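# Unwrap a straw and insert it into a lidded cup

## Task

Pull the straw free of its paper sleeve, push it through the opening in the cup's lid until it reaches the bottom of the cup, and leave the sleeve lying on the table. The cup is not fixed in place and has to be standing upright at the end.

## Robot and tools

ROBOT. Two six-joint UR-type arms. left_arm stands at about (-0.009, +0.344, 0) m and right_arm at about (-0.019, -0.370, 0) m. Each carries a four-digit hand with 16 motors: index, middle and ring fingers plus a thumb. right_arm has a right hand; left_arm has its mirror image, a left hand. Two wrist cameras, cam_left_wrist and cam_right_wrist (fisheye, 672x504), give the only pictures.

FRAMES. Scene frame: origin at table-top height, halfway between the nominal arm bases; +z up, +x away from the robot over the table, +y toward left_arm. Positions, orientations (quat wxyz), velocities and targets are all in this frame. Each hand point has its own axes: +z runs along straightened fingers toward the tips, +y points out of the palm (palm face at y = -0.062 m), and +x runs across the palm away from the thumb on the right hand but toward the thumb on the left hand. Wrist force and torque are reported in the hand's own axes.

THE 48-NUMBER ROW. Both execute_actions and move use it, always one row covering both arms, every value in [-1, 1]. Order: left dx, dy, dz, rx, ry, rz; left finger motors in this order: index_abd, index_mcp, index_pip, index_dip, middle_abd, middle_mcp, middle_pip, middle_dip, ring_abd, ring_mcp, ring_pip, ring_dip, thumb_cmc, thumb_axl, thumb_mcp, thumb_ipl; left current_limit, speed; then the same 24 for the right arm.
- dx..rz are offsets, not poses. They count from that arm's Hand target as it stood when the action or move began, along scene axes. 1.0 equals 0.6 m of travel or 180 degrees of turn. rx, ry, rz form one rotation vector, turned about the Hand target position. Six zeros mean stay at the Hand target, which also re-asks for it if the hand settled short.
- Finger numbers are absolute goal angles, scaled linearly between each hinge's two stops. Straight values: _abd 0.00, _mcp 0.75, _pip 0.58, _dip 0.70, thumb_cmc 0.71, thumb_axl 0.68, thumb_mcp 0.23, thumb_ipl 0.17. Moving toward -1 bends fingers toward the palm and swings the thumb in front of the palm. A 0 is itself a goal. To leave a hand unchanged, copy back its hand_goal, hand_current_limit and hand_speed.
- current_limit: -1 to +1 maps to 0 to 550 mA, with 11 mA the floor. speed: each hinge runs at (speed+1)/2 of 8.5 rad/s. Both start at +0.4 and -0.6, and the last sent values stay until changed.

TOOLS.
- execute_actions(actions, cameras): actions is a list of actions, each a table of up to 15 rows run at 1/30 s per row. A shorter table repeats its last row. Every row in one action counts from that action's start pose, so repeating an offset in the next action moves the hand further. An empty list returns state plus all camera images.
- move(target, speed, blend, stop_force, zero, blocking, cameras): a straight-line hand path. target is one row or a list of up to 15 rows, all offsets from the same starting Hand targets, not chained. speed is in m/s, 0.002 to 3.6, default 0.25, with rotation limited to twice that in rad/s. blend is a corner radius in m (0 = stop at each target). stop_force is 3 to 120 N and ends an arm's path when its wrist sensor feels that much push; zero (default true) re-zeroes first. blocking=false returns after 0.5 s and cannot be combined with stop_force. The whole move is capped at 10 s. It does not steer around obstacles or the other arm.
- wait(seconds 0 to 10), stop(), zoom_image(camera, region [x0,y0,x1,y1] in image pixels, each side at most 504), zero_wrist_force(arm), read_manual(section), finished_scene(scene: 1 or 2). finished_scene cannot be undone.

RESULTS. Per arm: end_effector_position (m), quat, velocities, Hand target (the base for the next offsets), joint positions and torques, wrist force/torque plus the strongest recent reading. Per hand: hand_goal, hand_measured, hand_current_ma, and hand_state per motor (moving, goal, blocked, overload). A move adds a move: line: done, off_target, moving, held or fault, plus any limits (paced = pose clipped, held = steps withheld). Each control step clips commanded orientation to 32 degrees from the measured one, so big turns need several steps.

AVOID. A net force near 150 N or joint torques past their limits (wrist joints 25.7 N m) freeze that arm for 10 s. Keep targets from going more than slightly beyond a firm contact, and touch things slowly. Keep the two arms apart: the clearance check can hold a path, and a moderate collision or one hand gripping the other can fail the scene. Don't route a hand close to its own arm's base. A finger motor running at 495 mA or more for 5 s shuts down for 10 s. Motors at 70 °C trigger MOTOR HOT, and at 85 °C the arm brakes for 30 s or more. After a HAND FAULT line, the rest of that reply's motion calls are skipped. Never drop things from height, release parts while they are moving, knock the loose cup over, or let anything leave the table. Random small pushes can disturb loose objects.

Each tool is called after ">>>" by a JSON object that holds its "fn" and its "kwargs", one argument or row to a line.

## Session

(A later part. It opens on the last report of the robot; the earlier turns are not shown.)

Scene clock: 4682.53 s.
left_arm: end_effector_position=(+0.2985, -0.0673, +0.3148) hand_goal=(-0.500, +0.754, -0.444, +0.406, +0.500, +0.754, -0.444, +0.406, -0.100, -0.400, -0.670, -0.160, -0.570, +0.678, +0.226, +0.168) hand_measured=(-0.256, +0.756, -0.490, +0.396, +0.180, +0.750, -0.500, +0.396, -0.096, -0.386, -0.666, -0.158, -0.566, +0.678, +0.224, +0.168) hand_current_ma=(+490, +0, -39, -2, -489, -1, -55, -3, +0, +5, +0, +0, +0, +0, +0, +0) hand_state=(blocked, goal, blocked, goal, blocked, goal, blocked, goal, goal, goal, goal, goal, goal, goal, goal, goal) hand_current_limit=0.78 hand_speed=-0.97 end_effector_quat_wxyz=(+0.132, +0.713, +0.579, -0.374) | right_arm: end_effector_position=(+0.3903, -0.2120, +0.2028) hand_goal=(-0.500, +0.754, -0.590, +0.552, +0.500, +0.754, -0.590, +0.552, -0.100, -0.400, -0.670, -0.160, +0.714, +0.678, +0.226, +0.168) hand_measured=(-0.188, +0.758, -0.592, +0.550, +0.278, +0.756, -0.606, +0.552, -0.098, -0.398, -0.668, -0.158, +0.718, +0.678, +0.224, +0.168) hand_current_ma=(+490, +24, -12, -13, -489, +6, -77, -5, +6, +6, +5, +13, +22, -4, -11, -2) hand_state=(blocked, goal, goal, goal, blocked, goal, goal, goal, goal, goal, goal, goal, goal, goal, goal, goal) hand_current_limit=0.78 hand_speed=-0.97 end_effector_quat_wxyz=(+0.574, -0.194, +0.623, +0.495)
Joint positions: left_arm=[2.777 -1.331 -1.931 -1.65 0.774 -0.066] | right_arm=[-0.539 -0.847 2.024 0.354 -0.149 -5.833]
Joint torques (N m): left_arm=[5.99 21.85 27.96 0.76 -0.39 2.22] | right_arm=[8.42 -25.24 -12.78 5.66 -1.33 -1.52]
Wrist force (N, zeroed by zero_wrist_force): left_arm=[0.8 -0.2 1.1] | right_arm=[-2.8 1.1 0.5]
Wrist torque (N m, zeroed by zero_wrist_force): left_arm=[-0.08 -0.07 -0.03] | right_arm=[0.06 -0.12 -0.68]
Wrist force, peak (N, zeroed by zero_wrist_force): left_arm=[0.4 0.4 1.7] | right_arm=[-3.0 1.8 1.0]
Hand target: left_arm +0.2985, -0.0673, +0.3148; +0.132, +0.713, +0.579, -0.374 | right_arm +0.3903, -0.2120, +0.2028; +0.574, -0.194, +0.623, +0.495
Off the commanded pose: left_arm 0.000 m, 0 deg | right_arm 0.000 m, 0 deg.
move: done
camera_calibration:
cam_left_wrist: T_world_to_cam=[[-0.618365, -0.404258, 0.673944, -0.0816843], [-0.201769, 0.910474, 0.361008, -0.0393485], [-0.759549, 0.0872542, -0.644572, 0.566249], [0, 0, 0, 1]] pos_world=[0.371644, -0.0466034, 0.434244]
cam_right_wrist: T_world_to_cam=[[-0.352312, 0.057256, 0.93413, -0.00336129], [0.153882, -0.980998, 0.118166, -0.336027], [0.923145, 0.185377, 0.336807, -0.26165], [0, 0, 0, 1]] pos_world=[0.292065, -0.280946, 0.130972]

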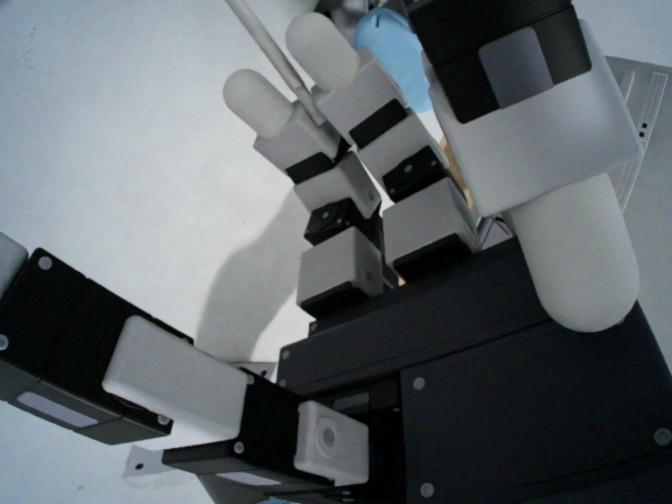

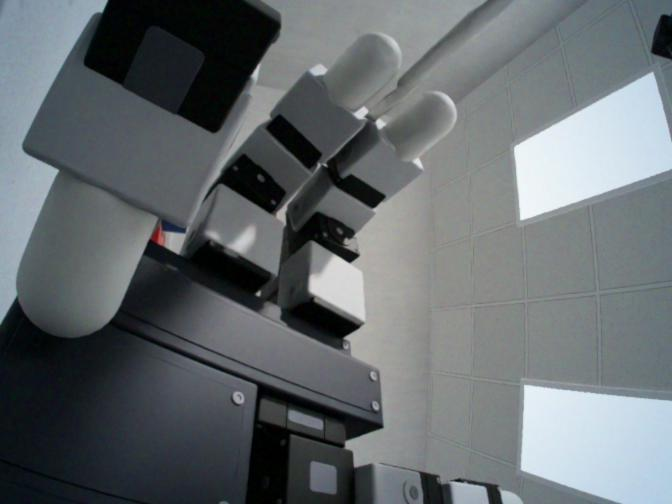

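>>> {"fn": "move", "kwargs": {
  "target": [0,0,0,0,0,0,-0.5,0.754,-0.444,0.406,0.5,0.754,-0.444,0.406,-0.1,-0.4,-0.67,-0.16,-0.57,0.678,0.226,0.168,0.78,-0.97,0,0,0,0,0,0,0.1,0.754,-0.591,0.551,-0.1,0.754,-0.591,0.551,-0.1,-0.4,-0.67,-0.16,0.714,0.678,0.226,0.168,0.4,-0.95]
}}

>>> {"fn": "wait", "kwargs": {
  "seconds": 2
}}

>>> {"fn": "move", "kwargs": {
  "target": [0,0,0,0,0,0,-0.5,0.754,-0.444,0.406,0.5,0.754,-0.444,0.406,-0.1,-0.4,-0.67,-0.16,-0.57,0.678,0.226,0.168,0.78,-0.97,-0.0527,0.0170,0.0213,0,0,0,0.1,0.754,-0.591,0.551,-0.1,0.754,-0.591,0.551,-0.1,-0.4,-0.67,-0.16,0.714,0.678,0.226,0.168,0.4,-0.95],
  "speed": 0.02,
  "stop_force": 4,
  "cameras": ["cam_right_wrist"]
}}

>>> {"fn": "zoom_image", "kwargs": {
  "camera": "cam_right_wrist",
  "region": [240, 0, 480, 180]
}}

Scene clock: 4817.47 s.
left_arm: end_effector_position=(+0.2985, -0.0673, +0.3148) hand_goal=(-0.500, +0.754, -0.444, +0.406, +0.500, +0.754, -0.444, +0.406, -0.100, -0.400, -0.670, -0.160, -0.570, +0.678, +0.226, +0.168) hand_measured=(-0.256, +0.756, -0.490, +0.396, +0.180, +0.750, -0.500, +0.396, -0.096, -0.386, -0.666, -0.158, -0.566, +0.678, +0.224, +0.168) hand_current_ma=(+490, +0, -39, -2, -489, -1, -55, -3, +0, +5, +0, +0, +0, +0, +0, +0) hand_state=(blocked, goal, blocked, goal, blocked, goal, blocked, goal, goal, goal, goal, goal, goal, goal, goal, goal) hand_current_limit=0.78 hand_speed=-0.97 end_effector_quat_wxyz=(+0.132, +0.713, +0.579, -0.374) | right_arm: end_effector_position=(+0.3903, -0.2120, +0.2028) hand_goal=(+0.100, +0.754, -0.590, +0.552, -0.100, +0.754, -0.590, +0.552, -0.100, -0.400, -0.670, -0.160, +0.714, +0.678, +0.226, +0.168) hand_measured=(+0.092, +0.758, -0.592, +0.550, -0.100, +0.756, -0.592, +0.552, -0.098, -0.398, -0.668, -0.158, +0.718, +0.678, +0.224, +0.168) hand_current_ma=(-36, +24, -5, -13, +4, +8, -14, -5, +6, +6, +5, +13, +22, -4, -11, -2) hand_state=(goal, goal, goal, goal, goal, goal, goal, goal, goal, goal, goal, goal, goal, goal, goal, goal) hand_current_limit=0.40 hand_speed=-0.95 end_effector_quat_wxyz=(+0.574, -0.194, +0.623, +0.495)
Joint positions: left_arm=[2.777 -1.331 -1.931 -1.65 0.774 -0.066] | right_arm=[-0.539 -0.847 2.024 0.354 -0.149 -5.833]
Joint torques (N m): left_arm=[5.49 21.3 27.34 0.69 -0.37 2.17] | right_arm=[8.53 -25.34 -13.02 5.75 -2.57 -1.52]
Wrist force (N, zeroed by zero_wrist_force): left_arm=[0.7 -0.2 1.2] | right_arm=[-3.1 1.0 0.7]
Wrist torque (N m, zeroed by zero_wrist_force): left_arm=[-0.11 -0.03 -0.05] | right_arm=[0.01 -0.09 -0.71]
Wrist force, peak (N, zeroed by zero_wrist_force): left_arm=[0.9 -0.6 1.3] | right_arm=[-3.2 0.7 0.7]
Hand target: left_arm +0.2985, -0.0673, +0.3148; +0.132, +0.713, +0.579, -0.374 | right_arm +0.3903, -0.2120, +0.2028; +0.574, -0.194, +0.623, +0.495
Off the commanded pose: left_arm 0.000 m, 0 deg | right_arm 0.000 m, 0 deg.
move: done

Scene clock: 4819.47 s.
left_arm: end_effector_position=(+0.2985, -0.0673, +0.3148) hand_goal=(-0.500, +0.754, -0.444, +0.406, +0.500, +0.754, -0.444, +0.406, -0.100, -0.400, -0.670, -0.160, -0.570, +0.678, +0.226, +0.168) hand_measured=(-0.256, +0.756, -0.490, +0.396, +0.180, +0.750, -0.500, +0.396, -0.096, -0.386, -0.666, -0.158, -0.566, +0.678, +0.224, +0.168) hand_current_ma=(+490, +0, -39, -2, -489, -1, -55, -3, +0, +5, +0, +0, +0, +0, +0, +0) hand_state=(blocked, goal, blocked, goal, blocked, goal, blocked, goal, goal, goal, goal, goal, goal, goal, goal, goal) hand_current_limit=0.78 hand_speed=-0.97 end_effector_quat_wxyz=(+0.132, +0.713, +0.579, -0.374) | right_arm: end_effector_position=(+0.3903, -0.2120, +0.2028) hand_goal=(+0.100, +0.754, -0.590, +0.552, -0.100, +0.754, -0.590, +0.552, -0.100, -0.400, -0.670, -0.160, +0.714, +0.678, +0.226, +0.168) hand_measured=(+0.092, +0.758, -0.592, +0.550, -0.100, +0.756, -0.592, +0.552, -0.098, -0.398, -0.668, -0.158, +0.718, +0.678, +0.224, +0.168) hand_current_ma=(-36, +24, -5, -13, +4, +8, -14, -5, +6, +6, +5, +13, +22, -4, -11, -2) hand_state=(goal, goal, goal, goal, goal, goal, goal, goal, goal, goal, goal, goal, goal, goal, goal, goal) hand_current_limit=0.40 hand_speed=-0.95 end_effector_quat_wxyz=(+0.574, -0.194, +0.623, +0.495)
Joint positions: left_arm=[2.777 -1.331 -1.931 -1.65 0.774 -0.066] | right_arm=[-0.539 -0.847 2.024 0.354 -0.149 -5.833]
Joint torques (N m): left_arm=[6.13 22.04 27.46 0.72 -0.4 2.13] | right_arm=[8.43 -24.88 -13.21 5.82 -2.61 -1.65]
Wrist force (N, zeroed by zero_wrist_force): left_arm=[0.7 -0.1 1.2] | right_arm=[-2.8 1.2 0.3]
Wrist torque (N m, zeroed by zero_wrist_force): left_arm=[-0.10 -0.03 -0.05] | right_arm=[0.06 -0.13 -0.67]
Wrist force, peak (N, zeroed by zero_wrist_force): left_arm=[1.0 0.1 1.3] | right_arm=[-3.2 1.3 0.6]
Hand target: left_arm +0.2985, -0.0673, +0.3148; +0.132, +0.713, +0.579, -0.374 | right_arm +0.3903, -0.2120, +0.2028; +0.574, -0.194, +0.623, +0.495
Off the commanded pose: left_arm 0.000 m, 0 deg | right_arm 0.000 m, 0 deg.
wait: 2.00 s; at rest by 0.17 s

Scene clock: 4822.30 s.
left_arm: end_effector_position=(+0.2985, -0.0673, +0.3148) hand_goal=(-0.500, +0.754, -0.444, +0.406, +0.500, +0.754, -0.444, +0.406, -0.100, -0.400, -0.670, -0.160, -0.570, +0.678, +0.226, +0.168) hand_measured=(-0.256, +0.756, -0.490, +0.396, +0.180, +0.750, -0.500, +0.396, -0.096, -0.386, -0.666, -0.158, -0.566, +0.678, +0.224, +0.168) hand_current_ma=(+490, +0, -39, -2, -489, -1, -55, -3, +0, +5, +0, +0, +0, +0, +0, +0) hand_state=(blocked, goal, blocked, goal, blocked, goal, blocked, goal, goal, goal, goal, goal, goal, goal, goal, goal) hand_current_limit=0.78 hand_speed=-0.97 end_effector_quat_wxyz=(+0.132, +0.713, +0.579, -0.374) | right_arm: end_effector_position=(+0.3587, -0.2018, +0.2155) hand_goal=(+0.100, +0.754, -0.590, +0.552, -0.100, +0.754, -0.590, +0.552, -0.100, -0.400, -0.670, -0.160, +0.714, +0.678, +0.226, +0.168) hand_measured=(+0.092, +0.758, -0.592, +0.550, -0.100, +0.756, -0.592, +0.552, -0.098, -0.398, -0.668, -0.158, +0.718, +0.678, +0.224, +0.168) hand_current_ma=(-35, +24, -5, -13, +4, +8, -14, -5, +6, +6, +5, +13, +22, -4, -11, -2) hand_state=(goal, goal, goal, goal, goal, goal, goal, goal, goal, goal, goal, goal, goal, goal, goal, goal) hand_current_limit=0.40 hand_speed=-0.95 end_effector_quat_wxyz=(+0.574, -0.194, +0.623, +0.495)
Joint positions: left_arm=[2.777 -1.331 -1.931 -1.65 0.774 -0.066] | right_arm=[-0.567 -0.963 2.139 0.174 -0.152 -5.651]
Joint torques (N m): left_arm=[6.24 22.11 27.08 0.87 -0.5 2.01] | right_arm=[-9.68 -36.1 2.31 -0.05 -0.66 1.48]
Wrist force (N, zeroed by zero_wrist_force): left_arm=[0.7 -0.2 0.9] | right_arm=[-2.7 1.0 0.5]
Wrist torque (N m, zeroed by zero_wrist_force): left_arm=[-0.08 -0.05 -0.06] | right_arm=[0.03 -0.13 -0.78]
Wrist force, peak (N, zeroed by zero_wrist_force): left_arm=[0.6 0.1 1.5] | right_arm=[-3.3 1.1 0.5]
Hand target: left_arm +0.2985, -0.0673, +0.3148; +0.132, +0.713, +0.579, -0.374 | right_arm +0.3587, -0.2018, +0.2155; +0.574, -0.194, +0.623, +0.495
Off the commanded pose: left_arm 0.000 m, 0 deg | right_arm 0.000 m, 0 deg.
move: done
camera_calibration:
cam_right_wrist: T_world_to_cam=[[-0.352344, 0.057249, 0.934118, -0.0270271], [0.153897, -0.980995, 0.118171, -0.322675], [0.92313, 0.185395, 0.336837, -0.238677], [0, 0, 0, 1]] pos_world=[0.260466, -0.270746, 0.143772]
Images, in order (width x height): cam_right_wrist 672x504.

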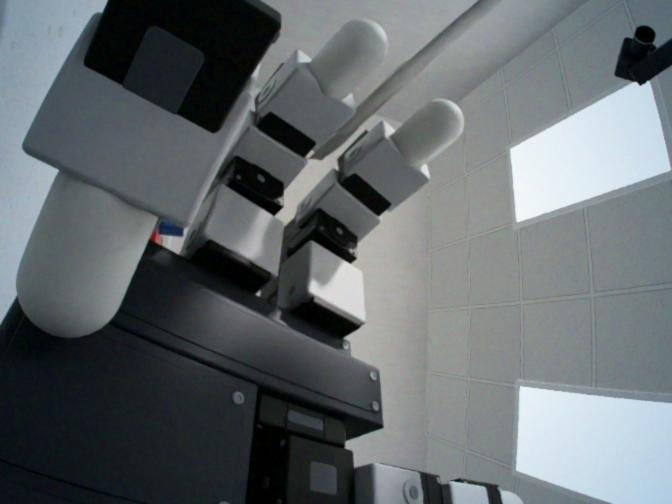

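Scaled by 2.100 from the camera's 672x504 image, which has a finer 960x720 frame.

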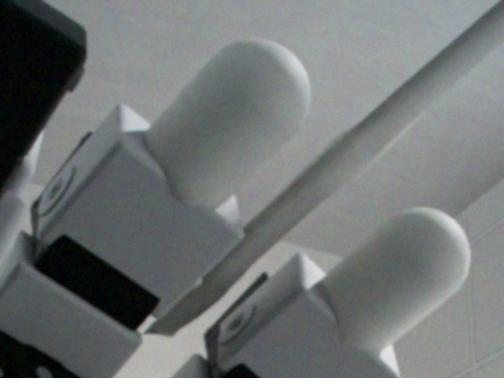

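>>> {"fn": "move", "kwargs": {
  "target": [0,0,0,0,0,0,-0.5,0.754,-0.444,0.406,0.5,0.754,-0.444,0.406,-0.1,-0.4,-0.67,-0.16,-0.57,0.678,0.226,0.168,0.78,-0.97,0,0,0,0,0,0,-0.5,0.754,-0.591,0.551,0.5,0.754,-0.591,0.551,-0.1,-0.4,-0.67,-0.16,0.714,0.678,0.226,0.168,0.78,-0.96]
}}

>>> {"fn": "wait", "kwargs": {
  "seconds": 3,
  "cameras": ["cam_right_wrist"]
}}

>>> {"fn": "zoom_image", "kwargs": {
  "camera": "cam_right_wrist",
  "region": [240, 0, 480, 180]
}}

Scene clock: 4849.50 s.
left_arm: end_effector_position=(+0.2985, -0.0673, +0.3148) hand_goal=(-0.500, +0.754, -0.444, +0.406, +0.500, +0.754, -0.444, +0.406, -0.100, -0.400, -0.670, -0.160, -0.570, +0.678, +0.226, +0.168) hand_measured=(-0.256, +0.756, -0.490, +0.396, +0.180, +0.750, -0.500, +0.394, -0.096, -0.386, -0.666, -0.158, -0.566, +0.678, +0.224, +0.168) hand_current_ma=(+489, +0, -39, -2, -489, +0, -55, -3, +0, +5, +0, +0, +0, +0, +0, +0) hand_state=(blocked, goal, blocked, goal, blocked, goal, blocked, goal, goal, goal, goal, goal, goal, goal, goal, goal) hand_current_limit=0.78 hand_speed=-0.97 end_effector_quat_wxyz=(+0.132, +0.713, +0.579, -0.374) | right_arm: end_effector_position=(+0.3587, -0.2018, +0.2155) hand_goal=(-0.500, +0.754, -0.590, +0.552, +0.500, +0.754, -0.590, +0.552, -0.100, -0.400, -0.670, -0.160, +0.714, +0.678, +0.226, +0.168) hand_measured=(-0.172, +0.760, -0.598, +0.550, +0.180, +0.756, -0.606, +0.552, -0.098, -0.398, -0.668, -0.158, +0.718, +0.678, +0.224, +0.168) hand_current_ma=(+490, +28, -44, -13, -489, +9, -79, -5, +6, +6, +5, +13, +22, -4, -11, -2) hand_state=(blocked, goal, goal, goal, blocked, goal, goal, goal, goal, goal, goal, goal, goal, goal, goal, goal) hand_current_limit=0.78 hand_speed=-0.96 end_effector_quat_wxyz=(+0.574, -0.194, +0.623, +0.495)
Joint positions: left_arm=[2.777 -1.331 -1.931 -1.65 0.774 -0.066] | right_arm=[-0.567 -0.963 2.139 0.174 -0.152 -5.651]
Joint torques (N m): left_arm=[6.05 22.99 25.91 0.8 -0.43 2.11] | right_arm=[-10.28 -35.61 3.74 -0.08 -0.62 1.64]
Wrist force (N, zeroed by zero_wrist_force): left_arm=[0.6 -0.2 1.3] | right_arm=[-2.9 0.8 0.6]
Wrist torque (N m, zeroed by zero_wrist_force): left_arm=[-0.06 -0.04 -0.03] | right_arm=[0.05 -0.13 -0.75]
Wrist force, peak (N, zeroed by zero_wrist_force): left_arm=[0.6 -1.1 1.2] | right_arm=[-3.4 1.1 0.5]
Hand target: left_arm +0.2985, -0.0673, +0.3148; +0.132, +0.713, +0.579, -0.374 | right_arm +0.3587, -0.2018, +0.2155; +0.574, -0.194, +0.623, +0.495
Off the commanded pose: left_arm 0.000 m, 0 deg | right_arm 0.000 m, 0 deg.
move: done

Scene clock: 4852.50 s.
left_arm: end_effector_position=(+0.2985, -0.0673, +0.3148) hand_goal=(-0.500, +0.754, -0.444, +0.406, +0.500, +0.754, -0.444, +0.406, -0.100, -0.400, -0.670, -0.160, -0.570, +0.678, +0.226, +0.168) hand_measured=(-0.256, +0.756, -0.490, +0.396, +0.180, +0.750, -0.500, +0.394, -0.096, -0.386, -0.666, -0.158, -0.566, +0.678, +0.224, +0.168) hand_current_ma=(+490, +0, -39, -2, -489, +0, -55, -3, +0, +5, +0, +0, +0, +0, +0, +0) hand_state=(blocked, goal, blocked, goal, blocked, goal, blocked, goal, goal, goal, goal, goal, goal, goal, goal, goal) hand_current_limit=0.78 hand_speed=-0.97 end_effector_quat_wxyz=(+0.132, +0.713, +0.579, -0.374) | right_arm: end_effector_position=(+0.3587, -0.2018, +0.2155) hand_goal=(-0.500, +0.754, -0.590, +0.552, +0.500, +0.754, -0.590, +0.552, -0.100, -0.400, -0.670, -0.160, +0.714, +0.678, +0.226, +0.168) hand_measured=(-0.172, +0.760, -0.598, +0.550, +0.180, +0.756, -0.606, +0.552, -0.098, -0.398, -0.668, -0.158, +0.718, +0.678, +0.224, +0.168) hand_current_ma=(+489, +28, -44, -13, -489, +9, -79, -5, +6, +6, +5, +13, +22, -4, -11, -2) hand_state=(blocked, goal, goal, goal, blocked, goal, goal, goal, goal, goal, goal, goal, goal, goal, goal, goal) hand_current_limit=0.78 hand_speed=-0.96 end_effector_quat_wxyz=(+0.574, -0.194, +0.623, +0.495)
Joint positions: left_arm=[2.777 -1.331 -1.931 -1.65 0.774 -0.066] | right_arm=[-0.567 -0.963 2.139 0.174 -0.152 -5.651]
Joint torques (N m): left_arm=[6.29 22.6 25.5 0.99 -0.54 2] | right_arm=[-9.82 -35.78 2.12 -0.01 -0.7 1.2]
Wrist force (N, zeroed by zero_wrist_force): left_arm=[0.8 -0.7 1.2] | right_arm=[-3.0 0.8 0.8]
Wrist torque (N m, zeroed by zero_wrist_force): left_arm=[-0.12 -0.07 -0.01] | right_arm=[0.05 -0.11 -0.75]
Wrist force, peak (N, zeroed by zero_wrist_force): left_arm=[0.8 -0.8 1.5] | right_arm=[-3.4 0.6 0.5]
Hand target: left_arm +0.2985, -0.0673, +0.3148; +0.132, +0.713, +0.579, -0.374 | right_arm +0.3587, -0.2018, +0.2155; +0.574, -0.194, +0.623, +0.495
Off the commanded pose: left_arm 0.000 m, 0 deg | right_arm 0.000 m, 0 deg.
wait: 3.00 s; at rest by 0.17 s
camera_calibration:
cam_right_wrist: T_world_to_cam=[[-0.352312, 0.057256, 0.93413, -0.0270352], [0.153882, -0.980998, 0.118166, -0.322671], [0.923145, 0.185377, 0.336807, -0.238681], [0, 0, 0, 1]] pos_world=[0.260465, -0.270746, 0.143772]
Images, in order (width x height): cam_right_wrist 672x504.

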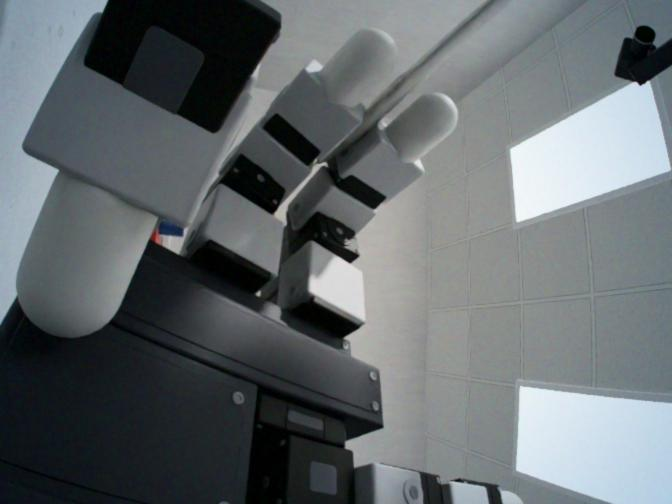

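Scaled by 2.100 from the camera's 672x504 image, which has a finer 960x720 frame.

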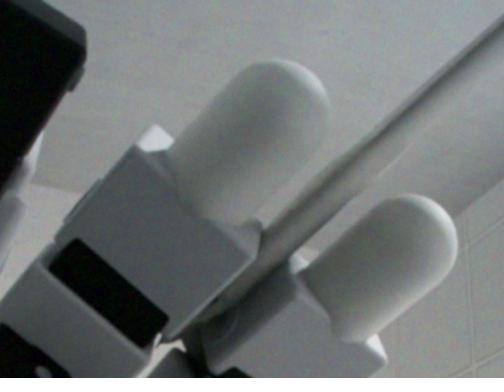

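>>> {"fn": "move", "kwargs": {
  "target": [0,0,0,0,0,0,-0.5,0.754,-0.444,0.406,0.5,0.754,-0.444,0.406,-0.1,-0.4,-0.67,-0.16,-0.57,0.678,0.226,0.168,0.78,-0.97,0.0270,-0.0145,-0.0131,0,0,0,-0.5,0.754,-0.591,0.551,0.5,0.754,-0.591,0.551,-0.1,-0.4,-0.67,-0.16,0.714,0.678,0.226,0.168,0.78,-0.96],
  "speed": 0.003,
  "stop_force": 7
}}

>>> {"fn": "wait", "kwargs": {
  "seconds": 5,
  "cameras": ["all"]
}}

>>> {"fn": "zoom_image", "kwargs": {
  "camera": "cam_left_wrist",
  "region": [180, 0, 360, 150]
}}

>>> {"fn": "zoom_image", "kwargs": {
  "camera": "cam_right_wrist",
  "region": [240, 0, 480, 180]
}}

Scene clock: 4869.83 s.
left_arm: end_effector_position=(+0.2985, -0.0673, +0.3148) hand_goal=(-0.500, +0.754, -0.444, +0.406, +0.500, +0.754, -0.444, +0.406, -0.100, -0.400, -0.670, -0.160, -0.570, +0.678, +0.226, +0.168) hand_measured=(-0.256, +0.742, -0.490, +0.396, +0.180, +0.736, -0.500, +0.394, -0.096, -0.386, -0.666, -0.158, -0.566, +0.678, +0.224, +0.168) hand_current_ma=(+490, -3, -39, -2, -489, -7, -55, -3, +0, +5, +0, +0, +0, +0, +0, +0) hand_state=(blocked, goal, blocked, goal, blocked, goal, blocked, goal, goal, goal, goal, goal, goal, goal, goal, goal) hand_current_limit=0.78 hand_speed=-0.97 end_effector_quat_wxyz=(+0.132, +0.713, +0.579, -0.374) | right_arm: end_effector_position=(+0.3613, -0.2032, +0.2143) hand_goal=(-0.500, +0.754, -0.590, +0.552, +0.500, +0.754, -0.590, +0.552, -0.100, -0.400, -0.670, -0.160, +0.714, +0.678, +0.226, +0.168) hand_measured=(-0.176, +0.736, -0.600, +0.550, +0.182, +0.732, -0.606, +0.552, -0.098, -0.398, -0.668, -0.158, +0.718, +0.678, +0.224, +0.168) hand_current_ma=(+489, -94, -46, -13, -489, -121, -82, -5, +6, +6, +5, +13, +22, -4, -11, -2) hand_state=(blocked, goal, goal, goal, blocked, blocked, goal, goal, goal, goal, goal, goal, goal, goal, goal, goal) hand_current_limit=0.78 hand_speed=-0.96 end_effector_quat_wxyz=(+0.574, -0.194, +0.623, +0.495)
Joint positions: left_arm=[2.777 -1.331 -1.931 -1.65 0.774 -0.066] | right_arm=[-0.566 -0.955 2.129 0.181 -0.152 -5.656]
Joint torques (N m): left_arm=[6.19 22.04 24.93 1.16 -0.57 1.91] | right_arm=[-1.65 -34.83 1.25 -0.2 -0.32 1.68]
Wrist force (N, zeroed by zero_wrist_force): left_arm=[0.4 5.4 3.4] | right_arm=[-3.1 6.5 1.1]
Wrist torque (N m, zeroed by zero_wrist_force): left_arm=[-0.23 -0.02 -0.08] | right_arm=[-0.09 -0.12 -0.66]
Wrist force, peak (N, zeroed by zero_wrist_force): left_arm=[0.6 6.9 3.5] | right_arm=[-3.5 7.8 1.4]
Hand target: left_arm +0.2985, -0.0673, +0.3148; +0.132, +0.713, +0.579, -0.374 | right_arm +0.3613, -0.2033, +0.2143; +0.574, -0.194, +0.623, +0.495 (not the last commanded pose)
Off the commanded pose: left_arm 0.000 m, 0 deg | right_arm 0.017 m, 0 deg.
move: contact (right_arm)

Scene clock: 4874.83 s.
left_arm: end_effector_position=(+0.2985, -0.0673, +0.3148) hand_goal=(-0.500, +0.754, -0.444, +0.406, +0.500, +0.754, -0.444, +0.406, -0.100, -0.400, -0.670, -0.160, -0.570, +0.678, +0.226, +0.168) hand_measured=(-0.256, +0.742, -0.490, +0.396, +0.180, +0.736, -0.500, +0.394, -0.096, -0.386, -0.666, -0.158, -0.566, +0.678, +0.224, +0.168) hand_current_ma=(+490, -3, -39, -2, -489, -7, -55, -3, +0, +5, +0, +0, +0, +0, +0, +0) hand_state=(blocked, goal, blocked, goal, blocked, goal, blocked, goal, goal, goal, goal, goal, goal, goal, goal, goal) hand_current_limit=0.78 hand_speed=-0.97 end_effector_quat_wxyz=(+0.132, +0.713, +0.579, -0.374) | right_arm: end_effector_position=(+0.3613, -0.2033, +0.2143) hand_goal=(-0.500, +0.754, -0.590, +0.552, +0.500, +0.754, -0.590, +0.552, -0.100, -0.400, -0.670, -0.160, +0.714, +0.678, +0.226, +0.168) hand_measured=(-0.176, +0.736, -0.600, +0.550, +0.182, +0.732, -0.606, +0.552, -0.098, -0.398, -0.668, -0.158, +0.718, +0.678, +0.224, +0.168) hand_current_ma=(+490, -94, -46, -13, -489, -121, -82, -5, +6, +6, +5, +13, +22, -4, -11, -2) hand_state=(blocked, goal, goal, goal, blocked, blocked, goal, goal, goal, goal, goal, goal, goal, goal, goal, goal) hand_current_limit=0.78 hand_speed=-0.96 end_effector_quat_wxyz=(+0.574, -0.194, +0.623, +0.495)
Joint positions: left_arm=[2.777 -1.331 -1.931 -1.65 0.774 -0.066] | right_arm=[-0.566 -0.955 2.129 0.181 -0.152 -5.656]
Joint torques (N m): left_arm=[6.5 22.12 25.83 0.96 -0.59 1.89] | right_arm=[-11.87 -34.48 0.94 -0.25 -1.81 1.8]
Wrist force (N, zeroed by zero_wrist_force): left_arm=[0.6 5.3 2.9] | right_arm=[-3.2 6.3 1.1]
Wrist torque (N m, zeroed by zero_wrist_force): left_arm=[-0.21 -0.08 -0.04] | right_arm=[-0.12 -0.11 -0.67]
Wrist force, peak (N, zeroed by zero_wrist_force): left_arm=[0.8 5.6 3.3] | right_arm=[-3.6 6.6 1.3]
Hand target: left_arm +0.2985, -0.0673, +0.3148; +0.132, +0.713, +0.579, -0.374 | right_arm +0.3613, -0.2033, +0.2143; +0.574, -0.194, +0.623, +0.495 (not the last commanded pose)
Off the commanded pose: left_arm 0.000 m, 0 deg | right_arm 0.017 m, 0 deg.
wait: 5.00 s; at rest by 0.17 s
camera_calibration:
cam_left_wrist: T_world_to_cam=[[-0.618365, -0.404258, 0.673944, -0.0816843], [-0.201769, 0.910474, 0.361008, -0.0393485], [-0.759549, 0.0872542, -0.644572, 0.566249], [0, 0, 0, 1]] pos_world=[0.371644, -0.0466034, 0.434244]
cam_right_wrist: T_world_to_cam=[[-0.352343, 0.0572135, 0.93412, -0.0248265], [0.154, -0.980979, 0.118171, -0.324317], [0.923113, 0.185491, 0.33683, -0.240348], [0, 0, 0, 1]] pos_world=[0.263066, -0.272146, 0.142472]

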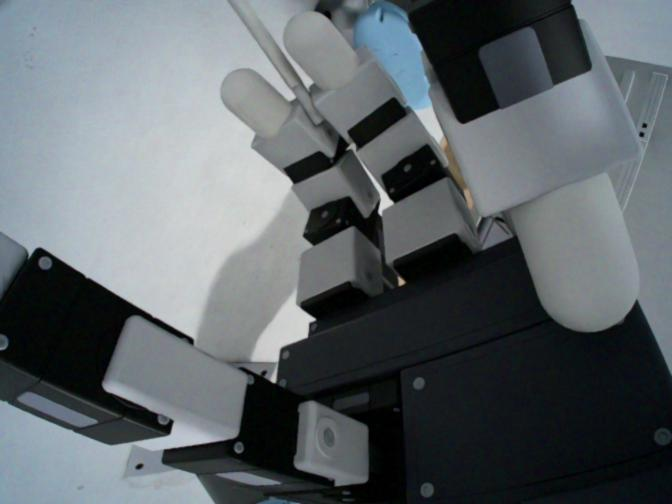

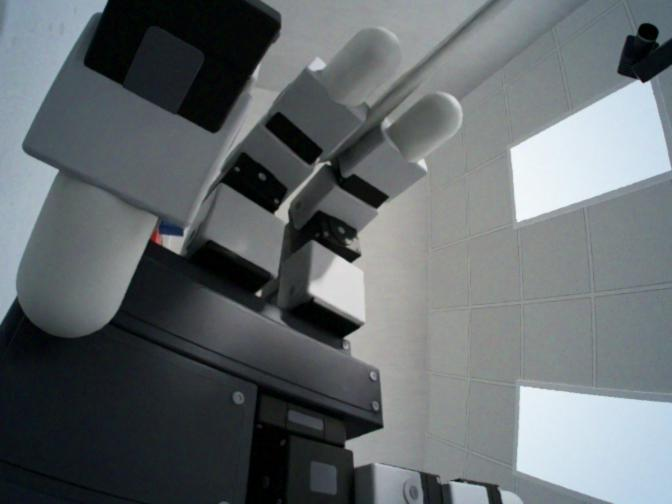

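Scaled by 2.800 from the camera's 672x504 image, which has a finer 960x720 frame.

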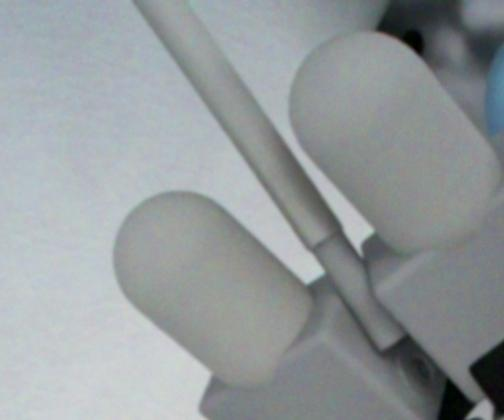

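Scaled by 2.100 from the camera's 672x504 image, which has a finer 960x720 frame.

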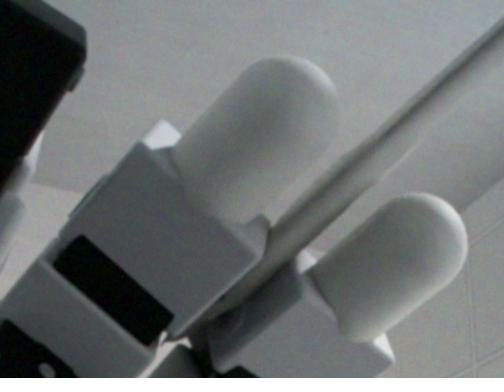

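>>> {"fn": "wait", "kwargs": {
  "seconds": 10,
  "cameras": ["cam_left_wrist"]
}}

>>> {"fn": "zoom_image", "kwargs": {
  "camera": "cam_left_wrist",
  "region": [180, 0, 360, 150]
}}

Scene clock: 4891.87 s.
left_arm: end_effector_position=(+0.2985, -0.0673, +0.3148) hand_goal=(-0.500, +0.754, -0.444, +0.406, +0.500, +0.754, -0.444, +0.406, -0.100, -0.400, -0.670, -0.160, -0.570, +0.678, +0.226, +0.168) hand_measured=(-0.256, +0.742, -0.490, +0.396, +0.180, +0.736, -0.500, +0.394, -0.096, -0.386, -0.666, -0.158, -0.566, +0.678, +0.224, +0.168) hand_current_ma=(+490, -3, -39, -2, -489, -7, -55, -3, +0, +5, +0, +0, +0, +0, +0, +0) hand_state=(blocked, goal, blocked, goal, blocked, goal, blocked, goal, goal, goal, goal, goal, goal, goal, goal, goal) hand_current_limit=0.78 hand_speed=-0.97 end_effector_quat_wxyz=(+0.132, +0.713, +0.579, -0.374) | right_arm: end_effector_position=(+0.3613, -0.2033, +0.2143) hand_goal=(-0.500, +0.754, -0.590, +0.552, +0.500, +0.754, -0.590, +0.552, -0.100, -0.400, -0.670, -0.160, +0.714, +0.678, +0.226, +0.168) hand_measured=(-0.176, +0.736, -0.600, +0.550, +0.182, +0.732, -0.606, +0.552, -0.098, -0.398, -0.668, -0.158, +0.718, +0.678, +0.224, +0.168) hand_current_ma=(+489, -94, -46, -13, -489, -121, -82, -5, +6, +6, +5, +13, +22, -4, -11, -2) hand_state=(blocked, goal, goal, goal, blocked, blocked, goal, goal, goal, goal, goal, goal, goal, goal, goal, goal) hand_current_limit=0.78 hand_speed=-0.96 end_effector_quat_wxyz=(+0.574, -0.194, +0.623, +0.495)
Joint positions: left_arm=[2.777 -1.331 -1.931 -1.65 0.774 -0.066] | right_arm=[-0.566 -0.955 2.129 0.181 -0.152 -5.656]
Joint torques (N m): left_arm=[5.82 21.32 24.16 1.34 -0.74 2.08] | right_arm=[-10.93 -34.7 0.95 -0.2 -1.63 1.59]
Wrist force (N, zeroed by zero_wrist_force): left_arm=[0.6 5.5 3.1] | right_arm=[-3.2 6.4 1.1]
Wrist torque (N m, zeroed by zero_wrist_force): left_arm=[-0.20 -0.06 -0.05] | right_arm=[-0.10 -0.10 -0.68]
Wrist force, peak (N, zeroed by zero_wrist_force): left_arm=[0.6 5.7 3.4] | right_arm=[-3.6 6.9 1.1]
Hand target: left_arm +0.2985, -0.0673, +0.3148; +0.132, +0.713, +0.579, -0.374 | right_arm +0.3613, -0.2033, +0.2143; +0.574, -0.194, +0.623, +0.495 (not the last commanded pose)
Off the commanded pose: left_arm 0.000 m, 0 deg | right_arm 0.017 m, 0 deg.
wait: 10.00 s; at rest from the start
camera_calibration:
cam_left_wrist: T_world_to_cam=[[-0.618365, -0.404258, 0.673944, -0.0816843], [-0.201769, 0.910474, 0.361008, -0.0393485], [-0.759549, 0.0872542, -0.644572, 0.566249], [0, 0, 0, 1]] pos_world=[0.371644, -0.0466034, 0.434244]
Images, in order (width x height): cam_left_wrist 672x504.

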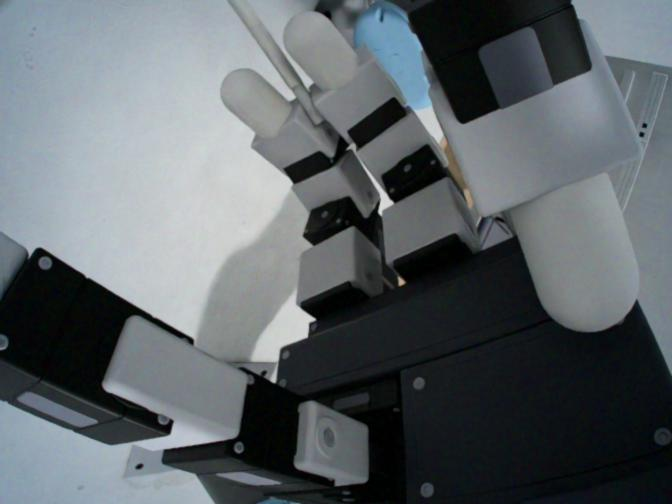

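Scaled by 2.800 from the camera's 672x504 image, which has a finer 960x720 frame.

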